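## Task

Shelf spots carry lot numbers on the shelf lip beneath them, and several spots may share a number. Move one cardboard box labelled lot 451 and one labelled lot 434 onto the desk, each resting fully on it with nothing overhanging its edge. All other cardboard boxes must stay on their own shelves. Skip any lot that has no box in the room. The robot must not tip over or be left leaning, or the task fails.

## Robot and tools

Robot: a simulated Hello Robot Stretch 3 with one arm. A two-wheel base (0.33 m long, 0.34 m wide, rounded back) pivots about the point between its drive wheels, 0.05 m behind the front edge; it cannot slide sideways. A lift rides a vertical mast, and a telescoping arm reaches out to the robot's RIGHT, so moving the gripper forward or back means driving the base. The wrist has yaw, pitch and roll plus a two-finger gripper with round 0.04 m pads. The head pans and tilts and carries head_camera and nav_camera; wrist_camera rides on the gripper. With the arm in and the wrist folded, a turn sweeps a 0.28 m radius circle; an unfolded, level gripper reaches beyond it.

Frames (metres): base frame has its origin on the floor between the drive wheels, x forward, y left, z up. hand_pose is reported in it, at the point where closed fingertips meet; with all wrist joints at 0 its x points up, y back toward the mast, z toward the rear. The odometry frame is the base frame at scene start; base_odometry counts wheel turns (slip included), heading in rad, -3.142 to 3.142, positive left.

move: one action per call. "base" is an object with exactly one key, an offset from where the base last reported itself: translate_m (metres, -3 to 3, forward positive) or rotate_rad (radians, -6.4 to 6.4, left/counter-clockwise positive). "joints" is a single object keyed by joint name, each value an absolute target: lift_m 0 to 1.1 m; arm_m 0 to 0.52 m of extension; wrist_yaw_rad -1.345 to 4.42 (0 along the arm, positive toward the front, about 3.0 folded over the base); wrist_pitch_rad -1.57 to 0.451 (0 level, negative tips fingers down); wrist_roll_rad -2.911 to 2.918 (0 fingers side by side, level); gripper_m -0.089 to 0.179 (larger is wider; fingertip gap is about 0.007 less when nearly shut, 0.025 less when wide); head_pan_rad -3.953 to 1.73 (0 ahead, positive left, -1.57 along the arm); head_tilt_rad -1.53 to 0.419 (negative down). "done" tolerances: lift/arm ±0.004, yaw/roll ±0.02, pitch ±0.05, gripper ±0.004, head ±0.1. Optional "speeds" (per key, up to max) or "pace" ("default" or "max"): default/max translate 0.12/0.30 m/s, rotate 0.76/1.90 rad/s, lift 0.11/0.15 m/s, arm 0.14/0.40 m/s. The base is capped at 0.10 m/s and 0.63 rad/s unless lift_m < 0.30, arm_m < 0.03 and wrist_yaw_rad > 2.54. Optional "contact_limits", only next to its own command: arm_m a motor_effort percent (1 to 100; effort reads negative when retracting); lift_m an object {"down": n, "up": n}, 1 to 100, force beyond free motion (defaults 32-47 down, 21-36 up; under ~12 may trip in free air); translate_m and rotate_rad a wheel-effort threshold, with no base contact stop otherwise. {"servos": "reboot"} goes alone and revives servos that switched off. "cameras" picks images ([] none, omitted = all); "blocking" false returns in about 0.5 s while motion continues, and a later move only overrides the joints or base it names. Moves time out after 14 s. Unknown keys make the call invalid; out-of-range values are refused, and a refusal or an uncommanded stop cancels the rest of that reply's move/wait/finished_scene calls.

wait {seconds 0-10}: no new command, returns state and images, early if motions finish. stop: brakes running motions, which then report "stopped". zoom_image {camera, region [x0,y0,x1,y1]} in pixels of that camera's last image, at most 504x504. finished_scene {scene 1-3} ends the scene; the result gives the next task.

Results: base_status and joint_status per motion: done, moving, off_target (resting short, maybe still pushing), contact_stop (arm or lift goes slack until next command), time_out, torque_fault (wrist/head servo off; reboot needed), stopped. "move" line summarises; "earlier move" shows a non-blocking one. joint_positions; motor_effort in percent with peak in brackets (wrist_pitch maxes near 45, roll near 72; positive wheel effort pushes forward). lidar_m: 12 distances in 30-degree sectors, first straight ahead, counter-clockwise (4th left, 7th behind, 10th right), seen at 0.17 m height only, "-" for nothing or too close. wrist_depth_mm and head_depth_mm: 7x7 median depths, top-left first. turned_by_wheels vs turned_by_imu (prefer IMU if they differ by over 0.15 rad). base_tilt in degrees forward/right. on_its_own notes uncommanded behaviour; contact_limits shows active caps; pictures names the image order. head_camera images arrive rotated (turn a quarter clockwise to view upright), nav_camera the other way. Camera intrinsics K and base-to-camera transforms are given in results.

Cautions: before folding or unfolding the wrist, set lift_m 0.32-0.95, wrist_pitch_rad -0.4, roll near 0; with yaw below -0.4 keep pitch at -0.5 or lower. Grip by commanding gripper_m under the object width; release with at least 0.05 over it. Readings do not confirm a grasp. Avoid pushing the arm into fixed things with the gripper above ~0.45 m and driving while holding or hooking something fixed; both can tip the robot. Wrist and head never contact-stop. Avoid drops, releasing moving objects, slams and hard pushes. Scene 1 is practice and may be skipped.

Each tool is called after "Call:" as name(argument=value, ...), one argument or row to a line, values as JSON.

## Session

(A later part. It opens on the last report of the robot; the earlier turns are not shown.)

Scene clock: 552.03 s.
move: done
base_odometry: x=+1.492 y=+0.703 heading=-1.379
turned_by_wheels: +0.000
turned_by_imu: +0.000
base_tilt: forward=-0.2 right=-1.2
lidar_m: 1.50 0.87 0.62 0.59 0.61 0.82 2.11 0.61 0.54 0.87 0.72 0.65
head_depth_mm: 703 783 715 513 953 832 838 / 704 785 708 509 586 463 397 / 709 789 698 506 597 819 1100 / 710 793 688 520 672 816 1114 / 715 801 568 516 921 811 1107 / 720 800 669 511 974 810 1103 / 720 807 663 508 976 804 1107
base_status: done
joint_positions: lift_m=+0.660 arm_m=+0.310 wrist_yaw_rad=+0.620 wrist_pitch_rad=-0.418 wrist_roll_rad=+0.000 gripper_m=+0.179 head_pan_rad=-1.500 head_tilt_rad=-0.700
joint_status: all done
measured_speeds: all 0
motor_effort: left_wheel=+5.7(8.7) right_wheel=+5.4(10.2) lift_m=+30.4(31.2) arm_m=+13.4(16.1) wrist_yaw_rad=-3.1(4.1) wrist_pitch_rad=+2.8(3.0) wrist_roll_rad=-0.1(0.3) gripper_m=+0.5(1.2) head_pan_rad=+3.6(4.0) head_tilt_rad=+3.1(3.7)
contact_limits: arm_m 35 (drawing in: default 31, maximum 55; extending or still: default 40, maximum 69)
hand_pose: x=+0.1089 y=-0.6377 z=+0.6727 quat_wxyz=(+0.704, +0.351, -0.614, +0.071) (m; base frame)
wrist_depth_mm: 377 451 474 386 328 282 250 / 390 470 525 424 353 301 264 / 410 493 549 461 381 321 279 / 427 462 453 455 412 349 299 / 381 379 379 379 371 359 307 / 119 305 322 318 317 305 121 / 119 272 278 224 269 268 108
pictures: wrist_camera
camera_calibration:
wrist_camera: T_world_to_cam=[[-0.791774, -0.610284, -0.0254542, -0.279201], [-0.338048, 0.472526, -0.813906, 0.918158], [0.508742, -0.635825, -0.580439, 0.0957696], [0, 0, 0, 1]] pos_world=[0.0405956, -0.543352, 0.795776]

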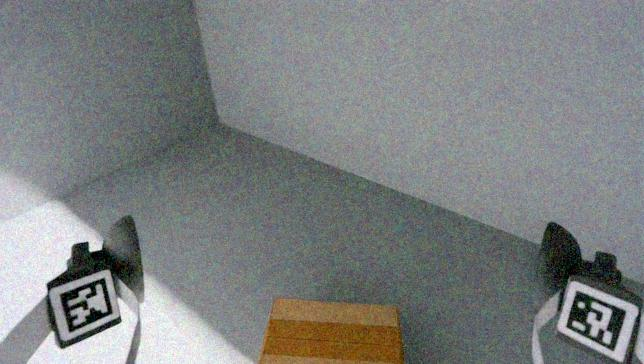

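Call:
move(
  joints={"lift_m": 0.547},
  speeds={"lift_m": 0.06},
  contact_limits={"lift_m": {"down": 14}},
  cameras=["wrist_camera"],
)

Call:
move(
  joints={"gripper_m": 0.065},
  cameras=["wrist_camera"],
)

Call:
move(
  joints={"gripper_m": 0.04},
  cameras=["wrist_camera"],
)

Scene clock: 569.83 s.
move: done
base_odometry: x=+1.492 y=+0.703 heading=-1.379
turned_by_wheels: +0.000
turned_by_imu: +0.000
base_tilt: forward=-0.4 right=-1.2
lidar_m: 1.49 0.87 0.62 0.59 0.61 0.82 2.12 0.61 0.54 0.87 0.72 0.65
head_depth_mm: 704 783 712 515 953 831 939 / 705 785 707 510 1004 786 496 / 708 791 701 508 1002 680 1100 / 710 794 690 521 993 763 1117 / 715 798 568 515 956 810 1112 / 718 803 669 511 978 807 1103 / 722 804 665 509 974 807 1107
base_status: not commanded
joint_positions: lift_m=+0.547 arm_m=+0.310 wrist_yaw_rad=+0.620 wrist_pitch_rad=-0.418 wrist_roll_rad=+0.000 gripper_m=+0.179 head_pan_rad=-1.500 head_tilt_rad=-0.700
joint_status: all done
measured_speeds: all 0
motor_effort: left_wheel=+5.6(6.0) right_wheel=+5.6(6.7) lift_m=+23.4(26.9) arm_m=+12.7(13.2) wrist_yaw_rad=-1.8(4.2) wrist_pitch_rad=+2.9(3.0) wrist_roll_rad=-0.2(0.3) gripper_m=+0.7(1.4) head_pan_rad=+3.6(3.8) head_tilt_rad=+2.2(3.3)
contact_limits: arm_m 35 (drawing in: default 31, maximum 55; extending or still: default 40, maximum 69); lift_m down 14 (down: maximum 72; up: maximum 65)
hand_pose: x=+0.1089 y=-0.6377 z=+0.5597 quat_wxyz=(+0.704, +0.351, -0.614, +0.071) (m; base frame)
wrist_depth_mm: 374 452 473 388 328 282 248 / 393 432 452 408 353 303 265 / 336 330 328 323 320 302 279 / 260 260 248 168 175 251 249 / 215 205 145 139 143 209 206 / 119 171 154 143 141 173 121 / 118 155 157 154 152 155 108
pictures: wrist_camera
camera_calibration:
wrist_camera: T_world_to_cam=[[-0.791774, -0.610284, -0.0254542, -0.282077], [-0.338048, 0.472526, -0.813906, 0.826187], [0.508742, -0.635825, -0.580439, 0.0301808], [0, 0, 0, 1]] pos_world=[0.0405956, -0.543352, 0.682777]

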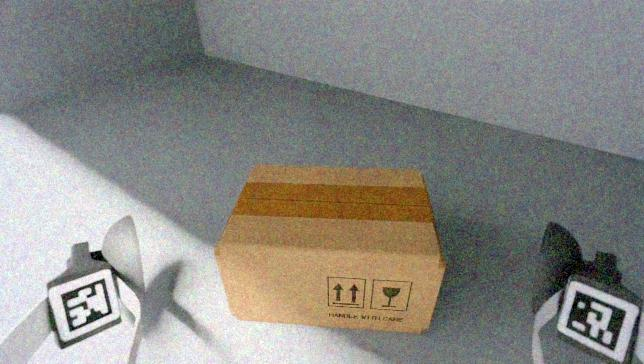

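Scene clock: 571.50 s.
move: done
base_odometry: x=+1.492 y=+0.703 heading=-1.379
turned_by_wheels: +0.000
turned_by_imu: +0.000
base_tilt: forward=-0.3 right=-1.1
lidar_m: 1.49 0.87 0.62 0.59 0.61 0.82 2.11 0.61 0.54 0.87 0.72 0.65
head_depth_mm: 704 783 713 515 952 832 940 / 703 785 706 510 1008 787 496 / 707 792 697 508 995 682 1093 / 709 796 691 521 995 762 1107 / 715 795 567 515 921 809 1116 / 713 803 669 511 978 808 1108 / 721 805 665 508 973 805 1104
base_status: not commanded
joint_positions: lift_m=+0.547 arm_m=+0.310 wrist_yaw_rad=+0.619 wrist_pitch_rad=-0.418 wrist_roll_rad=+0.000 gripper_m=+0.065 head_pan_rad=-1.500 head_tilt_rad=-0.700
joint_status: all done
measured_speeds: all 0
motor_effort: left_wheel=+5.5(5.7) right_wheel=+5.4(6.5) lift_m=+23.8(24.2) arm_m=+11.4(13.0) wrist_yaw_rad=-1.7(4.5) wrist_pitch_rad=+2.7(3.0) wrist_roll_rad=-0.2(0.3) gripper_m=-10.0(84.2) head_pan_rad=+2.6(3.5) head_tilt_rad=+2.5(3.1)
contact_limits: arm_m 35 (drawing in: default 31, maximum 55; extending or still: default 40, maximum 69); lift_m down 14 (down: maximum 72; up: maximum 65)
hand_pose: x=+0.1087 y=-0.6378 z=+0.5597 quat_wxyz=(+0.704, +0.350, -0.614, +0.071) (m; base frame)
wrist_depth_mm: 377 452 472 387 328 282 250 / 391 432 444 407 353 302 264 / 332 331 328 324 319 302 282 / 263 259 247 168 174 251 250 / 215 214 144 138 142 208 207 / 183 176 134 143 134 127 176 / 163 150 157 155 152 120 154
pictures: wrist_camera
camera_calibration:
wrist_camera: T_world_to_cam=[[-0.79239, -0.609483, -0.0254545, -0.281726], [-0.33757, 0.472867, -0.813906, 0.826352], [0.508099, -0.636339, -0.580439, 0.0299323], [0, 0, 0, 1]] pos_world=[0.0405062, -0.543415, 0.682776]

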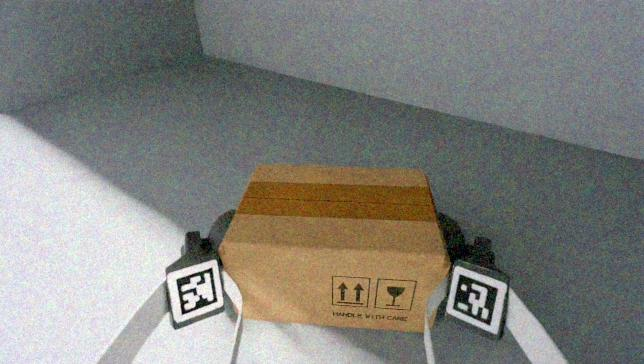

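Scene clock: 572.27 s.
move: done
base_odometry: x=+1.492 y=+0.703 heading=-1.379
turned_by_wheels: +0.000
turned_by_imu: +0.000
base_tilt: forward=-0.2 right=-1.3
lidar_m: 1.49 0.87 0.62 0.59 0.61 0.82 2.12 0.61 0.54 0.87 0.72 0.65
head_depth_mm: 706 783 717 514 953 831 940 / 705 787 707 509 1009 787 496 / 710 788 699 507 999 682 1091 / 710 798 690 521 995 759 1117 / 713 799 568 516 922 814 1119 / 716 801 668 511 982 808 1105 / 719 806 665 509 971 807 1100
base_status: not commanded
joint_positions: lift_m=+0.547 arm_m=+0.310 wrist_yaw_rad=+0.619 wrist_pitch_rad=-0.418 wrist_roll_rad=+0.000 gripper_m=+0.041 head_pan_rad=-1.500 head_tilt_rad=-0.700
joint_status: all done
measured_speeds: all 0
motor_effort: left_wheel=+5.5(5.8) right_wheel=+5.5(6.3) lift_m=+23.5(23.7) arm_m=+12.0(12.8) wrist_yaw_rad=-2.0(3.4) wrist_pitch_rad=+2.9(3.0) wrist_roll_rad=-0.1(0.3) gripper_m=-18.3(87.5) head_pan_rad=+2.9(3.5) head_tilt_rad=+1.6(2.9)
contact_limits: arm_m 35 (drawing in: default 31, maximum 55; extending or still: default 40, maximum 69); lift_m down 14 (down: maximum 72; up: maximum 65)
hand_pose: x=+0.1087 y=-0.6378 z=+0.5597 quat_wxyz=(+0.704, +0.350, -0.614, +0.071) (m; base frame)
wrist_depth_mm: 376 452 473 389 328 282 248 / 393 431 450 406 355 302 263 / 334 331 325 325 323 302 281 / 261 258 246 168 174 252 248 / 215 213 145 139 142 209 206 / 182 176 133 143 134 168 176 / 162 150 154 154 152 119 154
pictures: wrist_camera
camera_calibration:
wrist_camera: T_world_to_cam=[[-0.792496, -0.609346, -0.0254543, -0.281666], [-0.337488, 0.472926, -0.813906, 0.82638], [0.507988, -0.636426, -0.580439, 0.0298902], [0, 0, 0, 1]] pos_world=[0.0404909, -0.543426, 0.682776]

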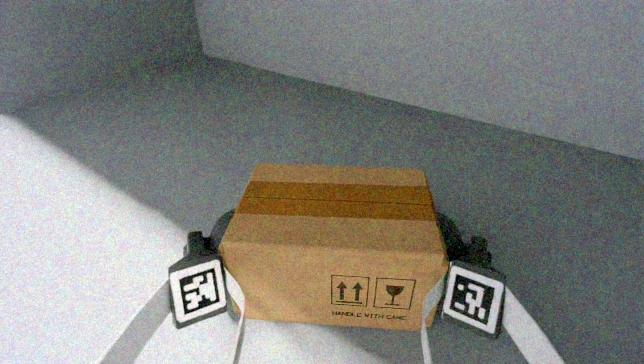

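Call:
move(
  joints={"lift_m": 0.64},
  speeds={"lift_m": 0.07},
  cameras=[],
)

Call:
move(
  joints={"arm_m": 0.0},
  speeds={"arm_m": 0.2},
  cameras=["wrist_camera"],
)

Call:
move(
  base={"translate_m": -1.3},
  joints={"wrist_yaw_rad": 1.57, "lift_m": 0.8, "head_pan_rad": -3.0, "head_tilt_rad": -0.5},
  speeds={"wrist_yaw_rad": 0.7},
  cameras=["wrist_camera"],
)

Call:
move(
  base={"translate_m": -0.42},
  cameras=["nav_camera"],
)

Scene clock: 612.97 s.
move: done
base_odometry: x=+1.492 y=+0.703 heading=-1.379
turned_by_wheels: +0.000
turned_by_imu: +0.000
base_tilt: forward=-0.3 right=-1.1
lidar_m: 1.49 0.87 0.62 0.59 0.61 0.82 2.11 0.61 0.54 0.87 0.72 0.64
head_depth_mm: 705 783 715 514 956 835 879 / 705 788 707 509 948 484 409 / 708 790 697 505 601 818 1100 / 710 794 690 521 686 796 1115 / 713 797 568 517 898 812 1112 / 719 800 670 511 987 808 1100 / 722 806 665 508 973 807 1100
base_status: not commanded
joint_positions: lift_m=+0.640 arm_m=+0.310 wrist_yaw_rad=+0.619 wrist_pitch_rad=-0.421 wrist_roll_rad=+0.000 gripper_m=+0.041 head_pan_rad=-1.500 head_tilt_rad=-0.700
joint_status: all done
measured_speeds: all 0
motor_effort: left_wheel=+5.0(5.7) right_wheel=+5.7(6.3) lift_m=+31.1(35.5) arm_m=+11.1(12.1) wrist_yaw_rad=-2.6(3.0) wrist_pitch_rad=+3.5(3.6) wrist_roll_rad=-0.3(0.3) gripper_m=-17.9(18.7) head_pan_rad=+3.4(3.6) head_tilt_rad=+2.1(2.8)
contact_limits: arm_m 35 (drawing in: default 31, maximum 55; extending or still: default 40, maximum 69)
hand_pose: x=+0.1084 y=-0.6375 z=+0.6520 quat_wxyz=(+0.704, +0.351, -0.613, +0.070) (m; base frame)
wrist_depth_mm: 376 453 475 389 331 282 248 / 391 466 522 423 354 303 264 / 411 483 527 460 382 323 279 / 410 422 403 170 177 350 300 / 350 350 145 139 143 337 315 / 297 287 133 143 135 275 289 / 266 245 250 249 240 122 252
pictures: none
No camera images: "cameras" was empty.

Scene clock: 616.23 s.
move: done
base_odometry: x=+1.492 y=+0.703 heading=-1.379
turned_by_wheels: +0.000
turned_by_imu: +0.000
base_tilt: forward=-0.3 right=-1.2
lidar_m: 1.49 0.87 0.62 0.59 0.61 0.82 2.11 0.61 0.54 0.87 0.72 0.64
head_depth_mm: 702 782 713 514 948 829 940 / 705 789 706 509 1003 828 1097 / 710 794 697 524 1002 820 1101 / 710 795 690 521 993 818 1120 / 716 797 568 515 987 812 584 / 721 803 670 513 977 808 1041 / 721 808 666 508 974 807 1105
base_status: not commanded
joint_positions: lift_m=+0.640 arm_m=+0.001 wrist_yaw_rad=+0.619 wrist_pitch_rad=-0.422 wrist_roll_rad=+0.000 gripper_m=+0.041 head_pan_rad=-1.500 head_tilt_rad=-0.700
joint_status: all done
measured_speeds: all 0
motor_effort: left_wheel=+5.1(5.8) right_wheel=+4.9(6.7) lift_m=+23.7(32.2) arm_m=-12.8(14.7) wrist_yaw_rad=-2.5(3.8) wrist_pitch_rad=+3.4(3.6) wrist_roll_rad=-0.2(0.4) gripper_m=-18.2(18.8) head_pan_rad=+2.7(3.5) head_tilt_rad=+2.7(3.0)
hand_pose: x=+0.1084 y=-0.3281 z=+0.6519 quat_wxyz=(+0.704, +0.352, -0.613, +0.069) (m; base frame)
wrist_depth_mm: - 439 547 712 634 547 488 / 701 465 587 702 657 582 517 / - 509 539 529 526 519 509 / - 577 439 170 178 411 406 / - - 144 139 143 343 339 / 988 124 133 144 135 274 290 / 877 812 750 754 726 119 252
pictures: wrist_camera
camera_calibration:
wrist_camera: T_world_to_cam=[[-0.79255, -0.60927, -0.0255848, -0.090642], [-0.339167, 0.475286, -0.811831, 0.754431], [0.506784, -0.634739, -0.583332, 0.283268], [0, 0, 0, 1]] pos_world=[0.0404841, -0.233995, 0.77539]

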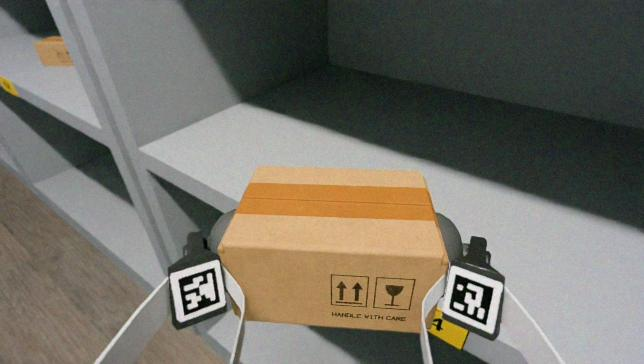

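Scene clock: 630.37 s.
move: done
base_odometry: x=+1.244 y=+1.979 heading=-1.379
turned_by_wheels: +0.000
turned_by_imu: -0.001
base_tilt: forward=-0.3 right=-1.1
lidar_m: 1.84 0.82 0.58 0.56 0.58 0.77 1.05 1.08 1.45 0.45 0.94 0.96
head_depth_mm: 850 917 996 1091 1204 1339 295 / 854 927 1006 1102 1220 1367 301 / 868 938 1015 1119 1235 1385 1364 / 875 947 1035 1137 1256 1399 1323 / 884 961 1045 1147 1284 1432 1317 / 893 967 1055 1169 1303 1464 1314 / 907 979 1068 1184 1319 1454 1310
base_status: done
joint_positions: lift_m=+0.800 arm_m=+0.001 wrist_yaw_rad=+1.567 wrist_pitch_rad=-0.422 wrist_roll_rad=+0.000 gripper_m=+0.041 head_pan_rad=-3.000 head_tilt_rad=-0.500
joint_status: all done
measured_speeds: all 0
motor_effort: left_wheel=-6.8(10.7) right_wheel=-5.1(14.2) lift_m=+31.0(34.4) arm_m=-7.4(13.2) wrist_yaw_rad=+2.5(5.6) wrist_pitch_rad=+3.7(3.7) wrist_roll_rad=-0.2(0.4) gripper_m=-18.2(18.9) head_pan_rad=+3.7(6.0) head_tilt_rad=-4.3(7.5)
hand_pose: x=+0.2026 y=-0.1465 z=+0.8118 quat_wxyz=(+0.595, +0.593, -0.385, +0.383) (m; base frame)
wrist_depth_mm: 908 - - - - - - / 954 - - - - - - / 933 - - - - 842 836 / 945 - - 170 176 688 692 / 936 - 144 139 143 609 548 / 942 124 133 143 134 126 486 / 854 985 - 998 946 117 433
pictures: wrist_camera
camera_calibration:
wrist_camera: T_world_to_cam=[[0.0329091, -0.999131, -0.0255887, -0.125628], [-0.584022, 0.00155305, -0.811737, 0.810058], [0.811071, 0.0416579, -0.583463, 0.481667], [0, 0, 0, 1]] pos_world=[0.0865597, -0.146842, 0.935374]

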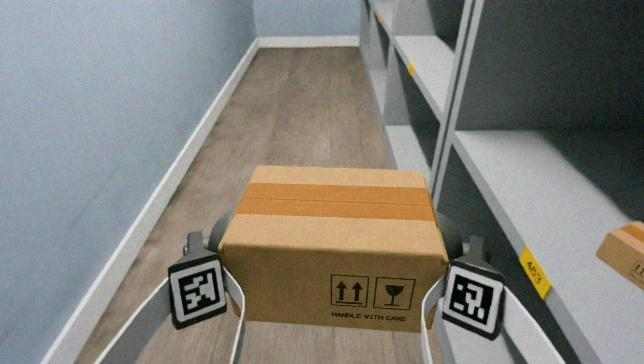

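Scene clock: 635.67 s.
move: done
base_odometry: x=+1.164 y=+2.391 heading=-1.379
turned_by_wheels: +0.000
turned_by_imu: +0.000
base_tilt: forward=-0.3 right=-1.2
lidar_m: 2.25 0.80 0.57 0.55 0.56 0.66 0.63 0.65 0.87 2.23 0.61 1.27
head_depth_mm: 499 537 582 638 706 788 295 / 503 543 590 646 715 800 301 / 507 549 597 656 724 810 872 / 514 555 605 664 735 826 938 / 518 562 612 675 748 838 955 / 524 568 618 684 758 855 974 / 531 576 625 690 771 867 996
base_status: done
joint_positions: lift_m=+0.800 arm_m=+0.001 wrist_yaw_rad=+1.567 wrist_pitch_rad=-0.422 wrist_roll_rad=+0.000 gripper_m=+0.041 head_pan_rad=-3.000 head_tilt_rad=-0.500
joint_status: not commanded
measured_speeds: all 0
motor_effort: left_wheel=-1.8(11.2) right_wheel=-9.5(13.9) lift_m=+31.1(31.5) arm_m=-4.9(7.5) wrist_yaw_rad=+2.7(4.0) wrist_pitch_rad=+3.6(3.7) wrist_roll_rad=+0.0(0.3) gripper_m=-18.2(18.8) head_pan_rad=+3.0(4.2) head_tilt_rad=-3.2(4.9)
hand_pose: x=+0.2026 y=-0.1465 z=+0.8118 quat_wxyz=(+0.595, +0.593, -0.385, +0.383) (m; base frame)
wrist_depth_mm: 934 - - - - - - / 916 - - - - - - / 926 - - - - 838 830 / 936 - - 171 177 722 417 / 938 - 144 139 143 639 437 / 931 125 132 144 134 125 484 / 852 994 996 991 946 117 -
pictures: nav_camera (sideways)
camera_calibration:
nav_camera: T_world_to_cam=[[-0.449299, -0.0812645, 0.889678, -1.11193], [-0.157717, 0.987428, 0.0105439, 0.0374126], [-0.87935, -0.13558, -0.456467, 0.552668], [0, 0, 0, 1]] pos_world=[-0.00770174, -0.0523722, 1.24114]

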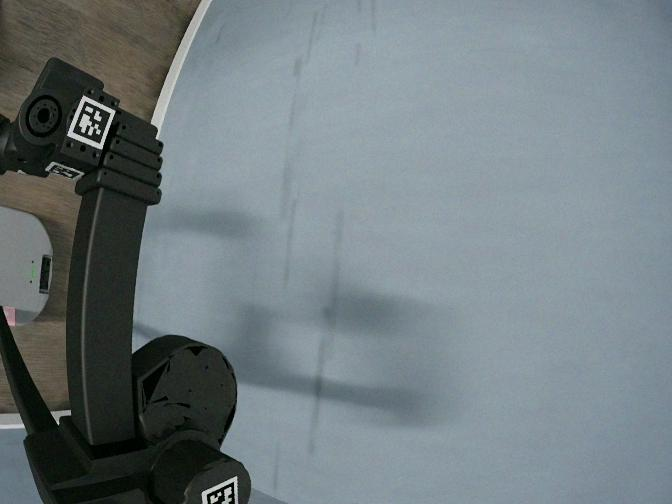

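Call:
move(
  base={"rotate_rad": 1.6},
  speeds={"rotate_rad": 0.63},
  cameras=[],
)

Call:
move(
  base={"translate_m": -1.3},
  cameras=[],
)

Call:
move(
  base={"translate_m": -0.55},
  cameras=[],
)

Call:
move(
  base={"rotate_rad": -1.6},
  joints={"head_pan_rad": -1.3, "head_tilt_rad": -0.7},
  speeds={"rotate_rad": 0.63},
  cameras=["nav_camera", "wrist_camera"],
)

Scene clock: 646.63 s.
move: done
base_odometry: x=+1.164 y=+2.391 heading=+0.220
turned_by_wheels: +1.600
turned_by_imu: +1.574
base_tilt: forward=-0.3 right=-1.2
lidar_m: 0.54 0.56 0.66 0.63 0.65 0.88 2.36 0.61 1.29 2.25 0.78 0.57
head_depth_mm: 2652 2871 2714 2518 2083 1666 295 / 2733 2921 3168 3119 2163 1653 301 / 2779 2938 3274 3138 2133 1643 1365 / 2804 2998 3267 3024 2108 1646 1326 / 2840 3041 3243 3034 2124 1629 1321 / 2860 3112 3407 2966 2002 1561 1279 / 2776 829 860 893 936 978 1032
base_status: done
joint_positions: lift_m=+0.800 arm_m=+0.001 wrist_yaw_rad=+1.567 wrist_pitch_rad=-0.422 wrist_roll_rad=+0.000 gripper_m=+0.041 head_pan_rad=-3.000 head_tilt_rad=-0.500
joint_status: not commanded
measured_speeds: all 0
motor_effort: left_wheel=-8.6(12.6) right_wheel=+8.1(12.8) lift_m=+30.0(31.0) arm_m=-11.1(11.6) wrist_yaw_rad=+1.8(3.2) wrist_pitch_rad=+3.6(3.7) wrist_roll_rad=+0.0(0.4) gripper_m=-18.2(18.7) head_pan_rad=+2.9(3.8) head_tilt_rad=-2.3(3.4)
hand_pose: x=+0.2025 y=-0.1465 z=+0.8118 quat_wxyz=(+0.595, +0.593, -0.385, +0.383) (m; base frame)
wrist_depth_mm: 447 442 439 441 436 428 430 / 486 486 479 478 472 464 464 / 534 535 529 520 516 512 503 / 599 587 563 170 177 574 578 / 673 661 144 139 142 635 626 / 775 124 132 143 135 684 727 / 869 878 875 875 849 122 825
pictures: none
No camera images: "cameras" was empty.

Scene clock: 660.77 s.
move: done
base_odometry: x=-0.104 y=+2.107 heading=+0.220
turned_by_wheels: +0.000
turned_by_imu: -0.001
base_tilt: forward=-0.3 right=-1.2
lidar_m: 1.83 0.88 0.64 0.61 0.64 0.86 1.92 1.67 2.33 1.52 0.56 0.57
head_depth_mm: 1586 1718 1840 2019 2086 1672 295 / 1593 1727 1872 2070 2163 1648 302 / 1623 1749 1912 2105 2161 1634 1358 / 1633 1766 1923 2141 2120 1641 1324 / 1661 1796 1955 2146 2106 1638 1316 / 1685 1813 1982 2216 2095 1613 1314 / 1701 1853 1964 2161 1904 1610 1307
base_status: done
joint_positions: lift_m=+0.800 arm_m=+0.001 wrist_yaw_rad=+1.567 wrist_pitch_rad=-0.422 wrist_roll_rad=+0.000 gripper_m=+0.041 head_pan_rad=-3.000 head_tilt_rad=-0.500
joint_status: not commanded
measured_speeds: all 0
motor_effort: left_wheel=-6.6(14.0) right_wheel=-3.9(11.7) lift_m=+29.3(31.0) arm_m=-8.0(14.0) wrist_yaw_rad=+2.5(3.5) wrist_pitch_rad=+3.5(3.7) wrist_roll_rad=-0.1(0.4) gripper_m=-18.1(18.8) head_pan_rad=+3.3(3.9) head_tilt_rad=+0.4(3.0)
hand_pose: x=+0.2025 y=-0.1465 z=+0.8118 quat_wxyz=(+0.595, +0.593, -0.385, +0.383) (m; base frame)
wrist_depth_mm: - - - - - 469 351 / - - - - - 466 348 / - - - - - 470 351 / - - - 170 169 466 364 / - - 144 139 138 466 391 / - 124 133 143 134 126 442 / 965 986 - - 968 118 512
pictures: none
No camera images: "cameras" was empty.

Scene clock: 667.37 s.
move: done
base_odometry: x=-0.641 y=+1.987 heading=+0.220
turned_by_wheels: +0.000
turned_by_imu: -0.001
base_tilt: forward=-0.4 right=-1.2
lidar_m: 2.38 0.88 0.63 0.60 0.63 0.85 1.38 1.23 1.59 3.69 1.32 1.01
head_depth_mm: 1122 1206 1311 1440 1592 1650 296 / 1133 1233 1327 1459 1616 1667 301 / 1153 1234 1347 1475 1642 1642 1365 / 1166 1256 1356 1494 1671 1629 1331 / 1174 1276 1377 1516 1706 1626 1320 / 1194 1296 1409 1535 1734 1608 1313 / 1208 1304 1424 1572 1758 1597 1307
base_status: done
joint_positions: lift_m=+0.800 arm_m=+0.001 wrist_yaw_rad=+1.567 wrist_pitch_rad=-0.422 wrist_roll_rad=+0.000 gripper_m=+0.041 head_pan_rad=-3.000 head_tilt_rad=-0.500
joint_status: not commanded
measured_speeds: all 0
motor_effort: left_wheel=-4.0(12.9) right_wheel=-7.7(11.2) lift_m=+28.8(29.8) arm_m=-5.7(8.6) wrist_yaw_rad=+2.2(3.7) wrist_pitch_rad=+3.5(3.7) wrist_roll_rad=-0.1(0.3) gripper_m=-17.9(18.8) head_pan_rad=+3.2(3.7) head_tilt_rad=+2.2(2.5)
hand_pose: x=+0.2025 y=-0.1465 z=+0.8118 quat_wxyz=(+0.595, +0.593, -0.385, +0.383) (m; base frame)
wrist_depth_mm: - - - - - 792 794 / - - - - - 860 865 / - - - - - 948 945 / - - - 170 177 - - / - - 144 139 142 - - / - 125 133 143 134 - - / 953 959 996 989 985 122 -
pictures: none
No camera images: "cameras" was empty.

Scene clock: 671.03 s.
move: done
base_odometry: x=-0.641 y=+1.987 heading=-1.379
turned_by_wheels: -1.600
turned_by_imu: -1.574
base_tilt: forward=-0.3 right=-1.2
lidar_m: 3.68 1.34 1.01 2.39 0.89 0.63 0.60 0.62 0.84 1.38 1.22 1.58
head_depth_mm: 1101 1220 1369 1556 1687 1426 1267 / 1122 1255 1399 1604 1726 1422 304 / 1149 1272 1448 1662 1724 1405 1176 / 1177 1318 1492 1735 1702 1399 1187 / 1210 1355 1537 1775 1703 1385 310 / 1247 1395 1600 1850 1670 1382 1152 / 1282 1431 1495 1891 1622 1380 423
base_status: done
joint_positions: lift_m=+0.800 arm_m=+0.001 wrist_yaw_rad=+1.567 wrist_pitch_rad=-0.422 wrist_roll_rad=+0.000 gripper_m=+0.041 head_pan_rad=-1.299 head_tilt_rad=-0.700
joint_status: all done
measured_speeds: all 0
motor_effort: left_wheel=+7.2(11.9) right_wheel=-9.5(13.3) lift_m=+28.8(29.8) arm_m=-13.0(13.3) wrist_yaw_rad=+1.2(3.5) wrist_pitch_rad=+3.6(3.7) wrist_roll_rad=-0.1(0.3) gripper_m=-18.2(18.9) head_pan_rad=-3.0(5.6) head_tilt_rad=-6.4(8.1)
hand_pose: x=+0.2025 y=-0.1465 z=+0.8118 quat_wxyz=(+0.595, +0.593, -0.385, +0.383) (m; base frame)
wrist_depth_mm: - - - - - - - / - - - - - - - / - - - - - - - / - - - 170 177 - - / - - 144 139 143 - - / - 124 133 144 134 - - / - 994 986 999 957 122 997
pictures: nav_camera (sideways), wrist_camera
camera_calibration:
nav_camera: T_world_to_cam=[[0.183902, -0.596317, 0.7814, -0.974614], [-0.958114, -0.286302, 0.00700278, 0.0469074], [0.219541, -0.749958, -0.623991, 0.763922], [0, 0, 0, 1]] pos_world=[0.0564639, 0.00516023, 1.23791]
wrist_camera: T_world_to_cam=[[0.0331349, -0.999123, -0.0255891, -0.125624], [-0.584032, 0.00142088, -0.811729, 0.810032], [0.811054, 0.0418414, -0.583473, 0.481703], [0, 0, 0, 1]] pos_world=[0.08656, -0.14682, 0.935372]

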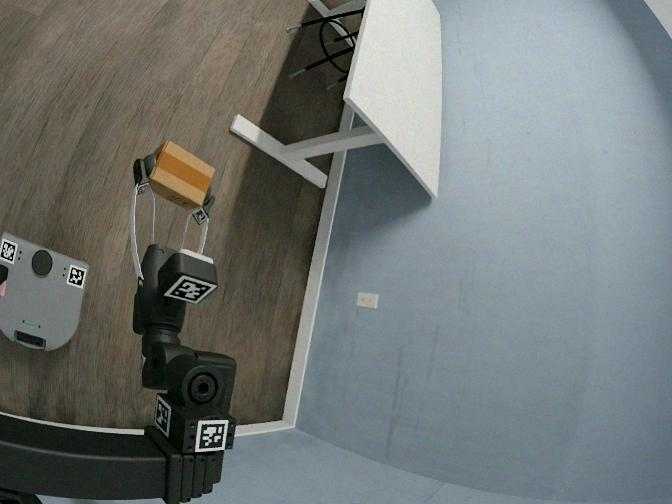

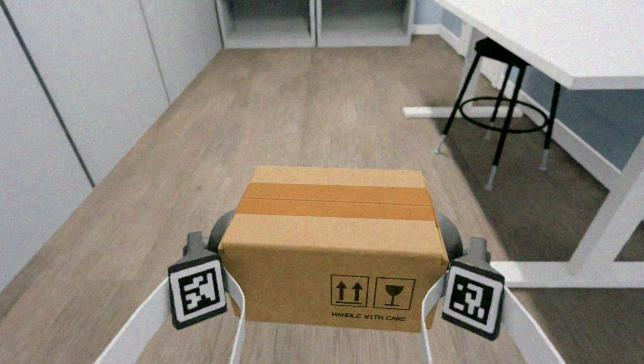

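Call:
move(
  base={"translate_m": 0.78},
  joints={"wrist_yaw_rad": 0.6, "head_pan_rad": -1.5},
  speeds={"wrist_yaw_rad": 0.5},
  cameras=[],
)

Call:
move(
  joints={"arm_m": 0.34},
  contact_limits={"arm_m": 35},
  cameras=["wrist_camera", "nav_camera"],
)

Call:
move(
  joints={"lift_m": 0.747},
  speeds={"lift_m": 0.06},
  contact_limits={"lift_m": {"down": 14}},
  cameras=["wrist_camera"],
)

Scene clock: 695.77 s.
move: done
base_odometry: x=-0.492 y=+1.221 heading=-1.379
turned_by_wheels: +0.000
turned_by_imu: +0.000
base_tilt: forward=-0.4 right=-1.2
lidar_m: 2.91 1.38 0.99 0.94 0.97 1.44 1.38 1.42 1.42 0.90 1.00 1.09
head_depth_mm: 1112 1245 1415 1622 1733 1419 1282 / 1112 1241 1411 1636 1728 1410 - / 1127 1255 1396 1570 1606 1403 1244 / 1133 1259 1312 958 825 1395 342 / 1140 1269 1297 947 814 498 352 / 1136 1272 1286 939 1533 496 1175 / 1140 1283 1260 925 1522 1367 1172
base_status: done
joint_positions: lift_m=+0.800 arm_m=+0.001 wrist_yaw_rad=+0.603 wrist_pitch_rad=-0.422 wrist_roll_rad=+0.000 gripper_m=+0.041 head_pan_rad=-1.500 head_tilt_rad=-0.700
joint_status: all done
measured_speeds: all 0
motor_effort: left_wheel=+8.1(12.1) right_wheel=+1.2(10.5) lift_m=+28.2(29.9) arm_m=-11.1(13.1) wrist_yaw_rad=-3.3(5.9) wrist_pitch_rad=+3.6(3.7) wrist_roll_rad=+0.1(0.3) gripper_m=-18.3(18.8) head_pan_rad=+3.3(5.5) head_tilt_rad=-4.8(6.2)
hand_pose: x=+0.1055 y=-0.3300 z=+0.8118 quat_wxyz=(+0.705, +0.347, -0.616, +0.064) (m; base frame)
wrist_depth_mm: - - - - - - - / - - - - - - - / - - - - - - - / - - - 171 169 - - / - - 144 139 143 - - / - 124 133 144 135 - - / - - 998 998 967 122 -
pictures: none
No camera images: "cameras" was empty.

Scene clock: 699.47 s.
move: done
base_odometry: x=-0.492 y=+1.221 heading=-1.379
turned_by_wheels: +0.000
turned_by_imu: +0.000
base_tilt: forward=-0.1 right=-1.2
lidar_m: 2.91 1.37 0.99 0.94 0.97 1.45 1.38 1.42 1.41 0.90 1.00 1.09
head_depth_mm: 1111 1243 1412 1586 358 306 - / 1124 1246 1408 500 1573 1387 1198 / 1121 1257 1369 536 1615 1409 1193 / 1124 1269 1322 617 798 1391 1182 / 1130 1265 1302 848 821 1383 1182 / 1131 1268 1283 939 1538 1379 1178 / 1141 1282 1273 929 1533 1370 1170
base_status: not commanded
joint_positions: lift_m=+0.800 arm_m=+0.340 wrist_yaw_rad=+0.603 wrist_pitch_rad=-0.422 wrist_roll_rad=+0.000 gripper_m=+0.041 head_pan_rad=-1.500 head_tilt_rad=-0.700
joint_status: all done
measured_speeds: all 0
motor_effort: left_wheel=+8.3(8.6) right_wheel=+0.4(1.5) lift_m=+28.0(29.0) arm_m=+12.6(14.7) wrist_yaw_rad=-2.8(4.5) wrist_pitch_rad=+3.6(3.7) wrist_roll_rad=+0.3(0.3) gripper_m=-18.7(18.8) head_pan_rad=+2.9(4.0) head_tilt_rad=-4.5(5.7)
contact_limits: arm_m 35 (drawing in: default 31, maximum 55; extending or still: default 40, maximum 69)
hand_pose: x=+0.1055 y=-0.6695 z=+0.8118 quat_wxyz=(+0.705, +0.347, -0.616, +0.064) (m; base frame)
wrist_depth_mm: - - - - - - - / - - - - - - - / - - - - - - - / - - 164 170 162 - - / - - 144 139 138 - - / 264 256 132 143 134 240 256 / 235 217 221 221 213 122 224
pictures: nav_camera (sideways), wrist_camera
camera_calibration:
nav_camera: T_world_to_cam=[[0.0611738, -0.621025, 0.7814, -0.973865], [-0.99598, -0.0892974, 0.00700278, 0.0471384], [0.0654281, -0.778688, -0.623991, 0.764862], [0, 0, 0, 1]] pos_world=[0.0564805, -0.00499644, 1.23791]
wrist_camera: T_world_to_cam=[[-0.802024, -0.596743, -0.025597, -0.287466], [-0.331812, 0.480772, -0.81164, 1.04829], [0.496647, -0.642461, -0.583597, 0.157442], [0, 0, 0, 1]] pos_world=[0.0390868, -0.574379, 0.935356]

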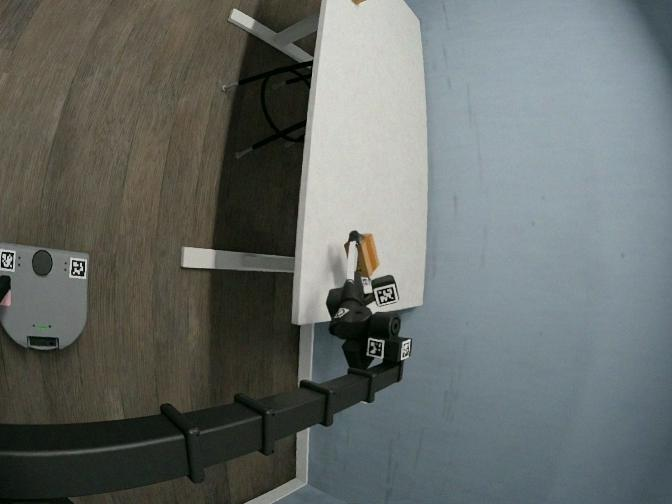

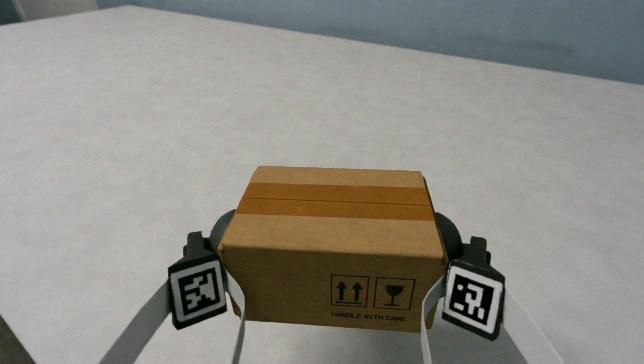

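Scene clock: 700.93 s.
move: done
base_odometry: x=-0.492 y=+1.221 heading=-1.379
turned_by_wheels: +0.000
turned_by_imu: +0.000
base_tilt: forward=-0.2 right=-1.2
lidar_m: 2.91 1.37 0.99 0.94 0.97 1.44 1.38 1.42 1.42 0.90 1.00 1.09
head_depth_mm: 1107 1238 1416 1620 1696 364 300 / 1118 1248 1421 1523 463 1308 1149 / 1124 1267 1392 554 1583 1401 1188 / 1131 1256 1316 689 768 1393 1187 / 1129 1267 1298 938 817 1380 1179 / 1142 1269 1283 935 1537 1378 1177 / 1141 1281 1264 927 1529 1369 1169
base_status: not commanded
joint_positions: lift_m=+0.747 arm_m=+0.340 wrist_yaw_rad=+0.603 wrist_pitch_rad=-0.422 wrist_roll_rad=+0.000 gripper_m=+0.041 head_pan_rad=-1.500 head_tilt_rad=-0.700
joint_status: all done
measured_speeds: all 0
motor_effort: left_wheel=+8.3(8.5) right_wheel=+0.4(1.4) lift_m=+24.0(28.1) arm_m=+10.9(13.1) wrist_yaw_rad=-3.8(4.3) wrist_pitch_rad=+3.6(3.7) wrist_roll_rad=-0.2(0.3) gripper_m=-18.2(18.7) head_pan_rad=+2.8(3.7) head_tilt_rad=-4.7(5.2)
contact_limits: arm_m 35 (drawing in: default 31, maximum 55; extending or still: default 40, maximum 69); lift_m down 14 (down: maximum 72; up: maximum 65)
hand_pose: x=+0.1055 y=-0.6695 z=+0.7588 quat_wxyz=(+0.705, +0.347, -0.616, +0.064) (m; base frame)
wrist_depth_mm: - - - - - - - / - - - - - - - / - - - - - - - / 270 266 256 169 176 269 269 / 232 231 144 139 143 225 223 / 198 190 133 143 134 181 192 / 177 163 166 165 160 119 167
pictures: wrist_camera
camera_calibration:
wrist_camera: T_world_to_cam=[[-0.802024, -0.596743, -0.0255971, -0.288822], [-0.331814, 0.480774, -0.811638, 1.00527], [0.496645, -0.64246, -0.5836, 0.126516], [0, 0, 0, 1]] pos_world=[0.0390868, -0.574379, 0.882355]

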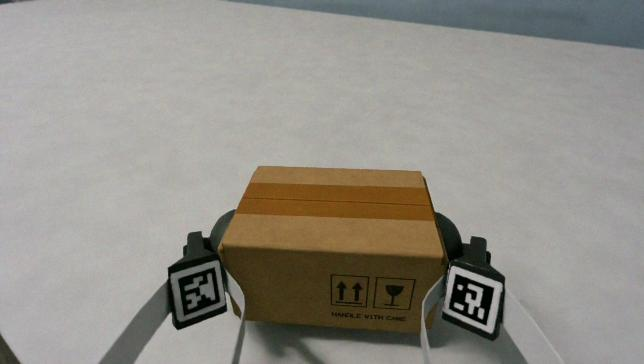

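Call:
move(
  joints={"lift_m": 0.737},
  speeds={"lift_m": 0.03},
  contact_limits={"lift_m": {"down": 13}},
  cameras=[],
)

Call:
move(
  joints={"lift_m": 0.734},
  speeds={"lift_m": 0.02},
  contact_limits={"lift_m": {"down": 13}},
  cameras=["wrist_camera"],
)

Scene clock: 708.07 s.
move: done
base_odometry: x=-0.492 y=+1.221 heading=-1.379
turned_by_wheels: +0.000
turned_by_imu: +0.000
base_tilt: forward=-0.3 right=-1.2
lidar_m: 2.91 1.38 0.98 0.94 0.97 1.44 1.38 1.42 1.42 0.90 1.00 1.09
head_depth_mm: 1114 1231 1410 1639 1750 386 310 / 1114 1257 1415 1532 478 406 1152 / 1117 1261 1391 571 1564 1403 1195 / 1128 1263 1314 880 770 1401 1184 / 1135 1274 1300 944 816 1396 1181 / 1137 1273 1277 938 1535 1378 1178 / 1135 1283 1266 931 1523 1366 1173
base_status: not commanded
joint_positions: lift_m=+0.737 arm_m=+0.340 wrist_yaw_rad=+0.603 wrist_pitch_rad=-0.422 wrist_roll_rad=+0.000 gripper_m=+0.041 head_pan_rad=-1.500 head_tilt_rad=-0.700
joint_status: all done
measured_speeds: all 0
motor_effort: left_wheel=+8.1(8.4) right_wheel=+0.6(1.2) lift_m=+23.7(27.5) arm_m=+5.3(6.5) wrist_yaw_rad=-3.0(3.9) wrist_pitch_rad=+3.6(3.8) wrist_roll_rad=+0.0(0.3) gripper_m=-17.7(18.7) head_pan_rad=+2.8(3.5) head_tilt_rad=-4.4(4.8)
contact_limits: arm_m 35 (drawing in: default 31, maximum 55; extending or still: default 40, maximum 69); lift_m down 13 (down: maximum 72; up: maximum 65)
hand_pose: x=+0.1055 y=-0.6694 z=+0.7488 quat_wxyz=(+0.705, +0.347, -0.616, +0.064) (m; base frame)
wrist_depth_mm: - - - - - - - / - - - - - - - / - - - - - - - / 264 253 250 170 177 254 253 / 218 216 145 139 142 211 209 / 185 179 133 143 135 169 179 / 165 152 156 156 153 122 153
pictures: none
No camera images: "cameras" was empty.

Scene clock: 708.60 s.
move: done
base_odometry: x=-0.492 y=+1.221 heading=-1.379
turned_by_wheels: +0.000
turned_by_imu: +0.000
base_tilt: forward=-0.3 right=-1.3
lidar_m: 2.90 1.38 0.99 0.94 0.97 1.44 1.38 1.42 1.42 0.90 1.00 1.08
head_depth_mm: 1114 1252 1411 1619 1730 397 312 / 1115 1249 1411 1548 482 406 1131 / 1122 1261 1397 564 1568 1409 1192 / 1123 1265 1321 724 771 1382 1190 / 1134 1269 1297 944 814 1391 1179 / 1138 1272 1285 937 1529 1372 1174 / 1144 1277 1273 927 1528 1370 1175
base_status: not commanded
joint_positions: lift_m=+0.734 arm_m=+0.340 wrist_yaw_rad=+0.603 wrist_pitch_rad=-0.418 wrist_roll_rad=+0.000 gripper_m=+0.041 head_pan_rad=-1.500 head_tilt_rad=-0.700
joint_status: all done
measured_speeds: all 0
motor_effort: left_wheel=+8.4(8.4) right_wheel=+0.3(1.1) lift_m=+22.5(25.0) arm_m=+4.5(5.2) wrist_yaw_rad=-3.1(4.1) wrist_pitch_rad=+2.9(3.7) wrist_roll_rad=+0.1(0.1) gripper_m=-18.3(18.5) head_pan_rad=+3.0(3.6) head_tilt_rad=-5.0(5.1)
contact_limits: arm_m 35 (drawing in: default 31, maximum 55; extending or still: default 40, maximum 69); lift_m down 13 (down: maximum 72; up: maximum 65)
hand_pose: x=+0.1058 y=-0.6698 z=+0.7466 quat_wxyz=(+0.704, +0.346, -0.616, +0.065) (m; base frame)
wrist_depth_mm: - - - - - - - / - - - - - - - / - - - - - - - / 261 261 248 168 175 252 251 / 216 214 144 139 142 208 207 / 183 176 133 143 134 167 177 / 163 150 154 157 152 122 154
pictures: wrist_camera
camera_calibration:
wrist_camera: T_world_to_cam=[[-0.801968, -0.596824, -0.0254597, -0.289313], [-0.330083, 0.478258, -0.813827, 0.995446], [0.497888, -0.64426, -0.580549, 0.115419], [0, 0, 0, 1]] pos_world=[0.0390938, -0.574388, 0.869762]

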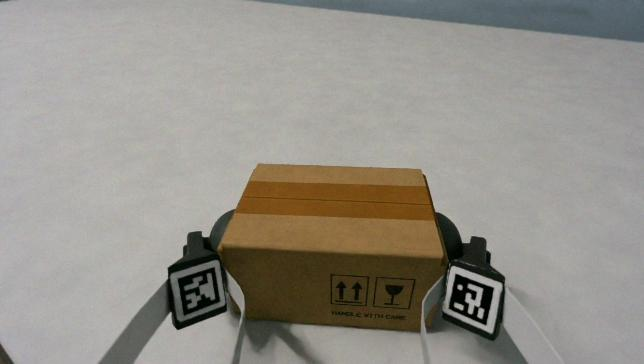

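Call:
move(
  joints={"lift_m": 0.7305},
  speeds={"lift_m": 0.02},
  contact_limits={"lift_m": {"down": 13}},
  cameras=[],
)

Call:
move(
  joints={"gripper_m": 0.17},
  cameras=["wrist_camera"],
)

Call:
move(
  joints={"arm_m": 0.05},
  speeds={"arm_m": 0.15},
  cameras=["wrist_camera", "nav_camera"],
)

Scene clock: 716.47 s.
move: done
base_odometry: x=-0.492 y=+1.221 heading=-1.379
turned_by_wheels: +0.000
turned_by_imu: +0.000
base_tilt: forward=-0.4 right=-1.2
lidar_m: 2.91 1.37 0.99 0.94 0.97 1.45 1.38 1.42 1.42 0.90 1.00 1.09
head_depth_mm: 1119 1242 1412 1630 1734 399 315 / 1119 1247 1415 1570 485 404 1129 / 1123 1254 1386 569 1551 1410 1191 / 1131 1266 1317 842 768 1399 1179 / 1135 1261 1298 942 815 1384 1178 / 1129 1275 1285 936 1526 1383 1177 / 1142 1282 1264 929 1524 1378 1164
base_status: not commanded
joint_positions: lift_m=+0.731 arm_m=+0.340 wrist_yaw_rad=+0.603 wrist_pitch_rad=-0.406 wrist_roll_rad=+0.000 gripper_m=+0.041 head_pan_rad=-1.500 head_tilt_rad=-0.700
joint_status: all done
measured_speeds: all 0
motor_effort: left_wheel=+7.8(8.1) right_wheel=+0.9(1.1) lift_m=+21.4(23.7) arm_m=-0.4(0.7) wrist_yaw_rad=-2.4(4.2) wrist_pitch_rad=+0.6(2.8) wrist_roll_rad=-0.1(0.4) gripper_m=-18.1(18.5) head_pan_rad=+2.9(3.2) head_tilt_rad=-3.6(4.9)
contact_limits: arm_m 35 (drawing in: default 31, maximum 55; extending or still: default 40, maximum 69); lift_m down 13 (down: maximum 72; up: maximum 65)
hand_pose: x=+0.1066 y=-0.6711 z=+0.7460 quat_wxyz=(+0.704, +0.342, -0.619, +0.069) (m; base frame)
wrist_depth_mm: - - - - - - - / - - - - - - - / - - - - - - - / 262 252 249 167 174 253 250 / 215 215 144 139 142 210 208 / 182 177 133 143 134 167 176 / 162 149 153 156 152 122 153
pictures: none
No camera images: "cameras" was empty.

Scene clock: 718.30 s.
move: done
base_odometry: x=-0.492 y=+1.221 heading=-1.379
turned_by_wheels: +0.000
turned_by_imu: +0.000
base_tilt: forward=-0.5 right=-1.2
lidar_m: 2.91 1.37 0.99 0.94 0.97 1.45 1.38 1.42 1.41 0.90 1.00 1.09
head_depth_mm: 1113 1242 1408 1620 1726 398 315 / 1115 1249 1414 1554 484 403 1128 / 1120 1264 1396 571 1566 1403 1196 / 1127 1256 1314 948 768 1383 1179 / 1129 1263 1305 943 814 1387 1183 / 1132 1277 1280 933 1531 1381 1173 / 1145 1281 1263 930 1524 1367 1168
base_status: not commanded
joint_positions: lift_m=+0.730 arm_m=+0.340 wrist_yaw_rad=+0.603 wrist_pitch_rad=-0.412 wrist_roll_rad=+0.000 gripper_m=+0.170 head_pan_rad=-1.500 head_tilt_rad=-0.700
joint_status: all done
measured_speeds: all 0
motor_effort: left_wheel=+8.0(8.3) right_wheel=+0.8(1.7) lift_m=+29.1(29.3) arm_m=-2.8(3.4) wrist_yaw_rad=-1.4(4.3) wrist_pitch_rad=+1.8(1.9) wrist_roll_rad=-0.3(0.3) gripper_m=+0.5(83.9) head_pan_rad=+2.4(3.3) head_tilt_rad=-4.0(4.8)
contact_limits: arm_m 35 (drawing in: default 31, maximum 55; extending or still: default 40, maximum 69); lift_m down 13 (down: maximum 72; up: maximum 65)
hand_pose: x=+0.1062 y=-0.6705 z=+0.7445 quat_wxyz=(+0.704, +0.344, -0.618, +0.067) (m; base frame)
wrist_depth_mm: - - - - - - - / - - - - - - - / - - - - - - - / 258 256 245 165 230 250 245 / 213 210 147 136 140 205 204 / 117 142 168 143 143 170 119 / 117 151 154 154 153 149 107
pictures: wrist_camera
camera_calibration:
wrist_camera: T_world_to_cam=[[-0.801882, -0.59695, -0.025232, -0.289659], [-0.327226, 0.474113, -0.817398, 0.993748], [0.499909, -0.6472, -0.57552, 0.107631], [0, 0, 0, 1]] pos_world=[0.0391027, -0.574402, 0.866923]

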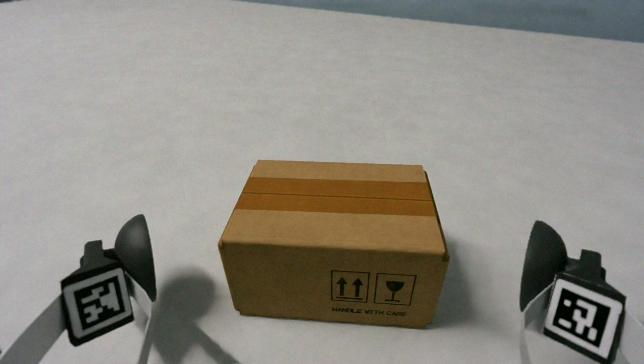

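Scene clock: 721.60 s.
move: done
base_odometry: x=-0.492 y=+1.221 heading=-1.379
turned_by_wheels: +0.000
turned_by_imu: +0.000
base_tilt: forward=-0.4 right=-1.3
lidar_m: 2.92 1.38 0.99 0.94 0.97 1.45 1.38 1.42 1.42 0.90 1.00 1.09
head_depth_mm: 1119 1246 1400 1624 1743 1431 313 / 1124 1253 1413 1636 1729 1409 317 / 1118 1255 1393 1578 1610 1406 324 / 1129 1255 1309 948 823 1326 401 / 1135 1256 1307 944 822 1355 1118 / 1137 1269 1274 936 1538 1386 1156 / 1140 1281 1266 929 1517 1371 1170
base_status: not commanded
joint_positions: lift_m=+0.731 arm_m=+0.050 wrist_yaw_rad=+0.603 wrist_pitch_rad=-0.413 wrist_roll_rad=+0.000 gripper_m=+0.170 head_pan_rad=-1.500 head_tilt_rad=-0.700
joint_status: all done
measured_speeds: all 0
motor_effort: left_wheel=+7.9(8.2) right_wheel=+0.8(1.6) lift_m=+29.8(31.0) arm_m=-13.0(15.0) wrist_yaw_rad=-1.9(4.5) wrist_pitch_rad=+1.9(2.0) wrist_roll_rad=+0.1(0.4) gripper_m=+0.4(1.3) head_pan_rad=+2.4(3.2) head_tilt_rad=-4.1(4.6)
contact_limits: lift_m down 13 (down: maximum 72; up: maximum 65)
hand_pose: x=+0.1061 y=-0.3804 z=+0.7444 quat_wxyz=(+0.704, +0.344, -0.617, +0.067) (m; base frame)
wrist_depth_mm: 838 - - - - - - / - - - - - 333 - / - - - - - - - / - - - - - 280 260 / - - - - - - - / 118 142 - - - 135 119 / 117 936 968 953 941 912 109
pictures: nav_camera (sideways), wrist_camera
camera_calibration:
nav_camera: T_world_to_cam=[[0.0611738, -0.621025, 0.7814, -0.973865], [-0.99598, -0.0892974, 0.00700278, 0.0471384], [0.0654281, -0.778688, -0.623991, 0.764862], [0, 0, 0, 1]] pos_world=[0.0564805, -0.00499645, 1.23791]
wrist_camera: T_world_to_cam=[[-0.801931, -0.596882, -0.0252584, -0.116507], [-0.327528, 0.474618, -0.816984, 0.85599], [0.499631, -0.646893, -0.576106, 0.295887], [0, 0, 0, 1]] pos_world=[0.0390958, -0.284402, 0.86685]

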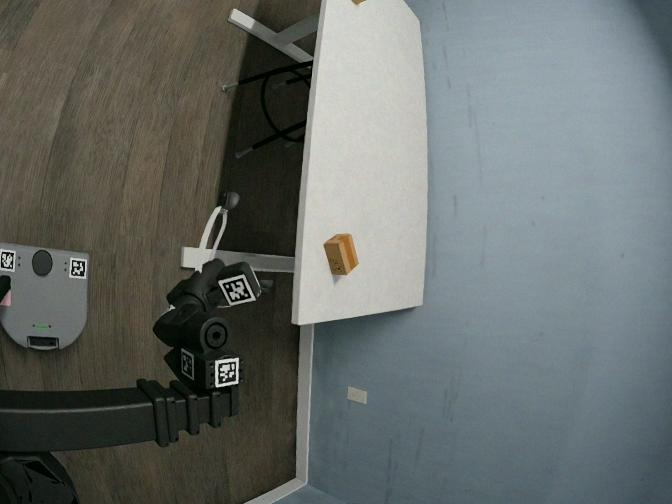

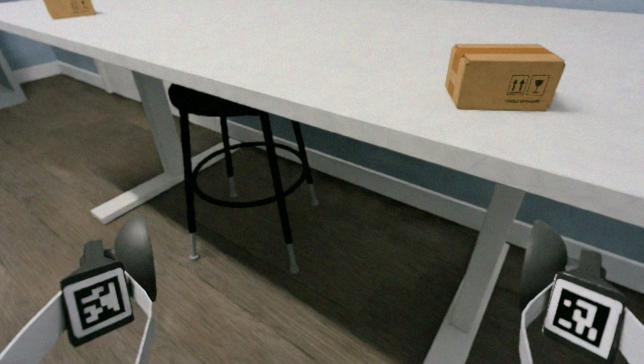

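Call:
finished_scene(
  scene=2,
)

The scene is finished: the task was done.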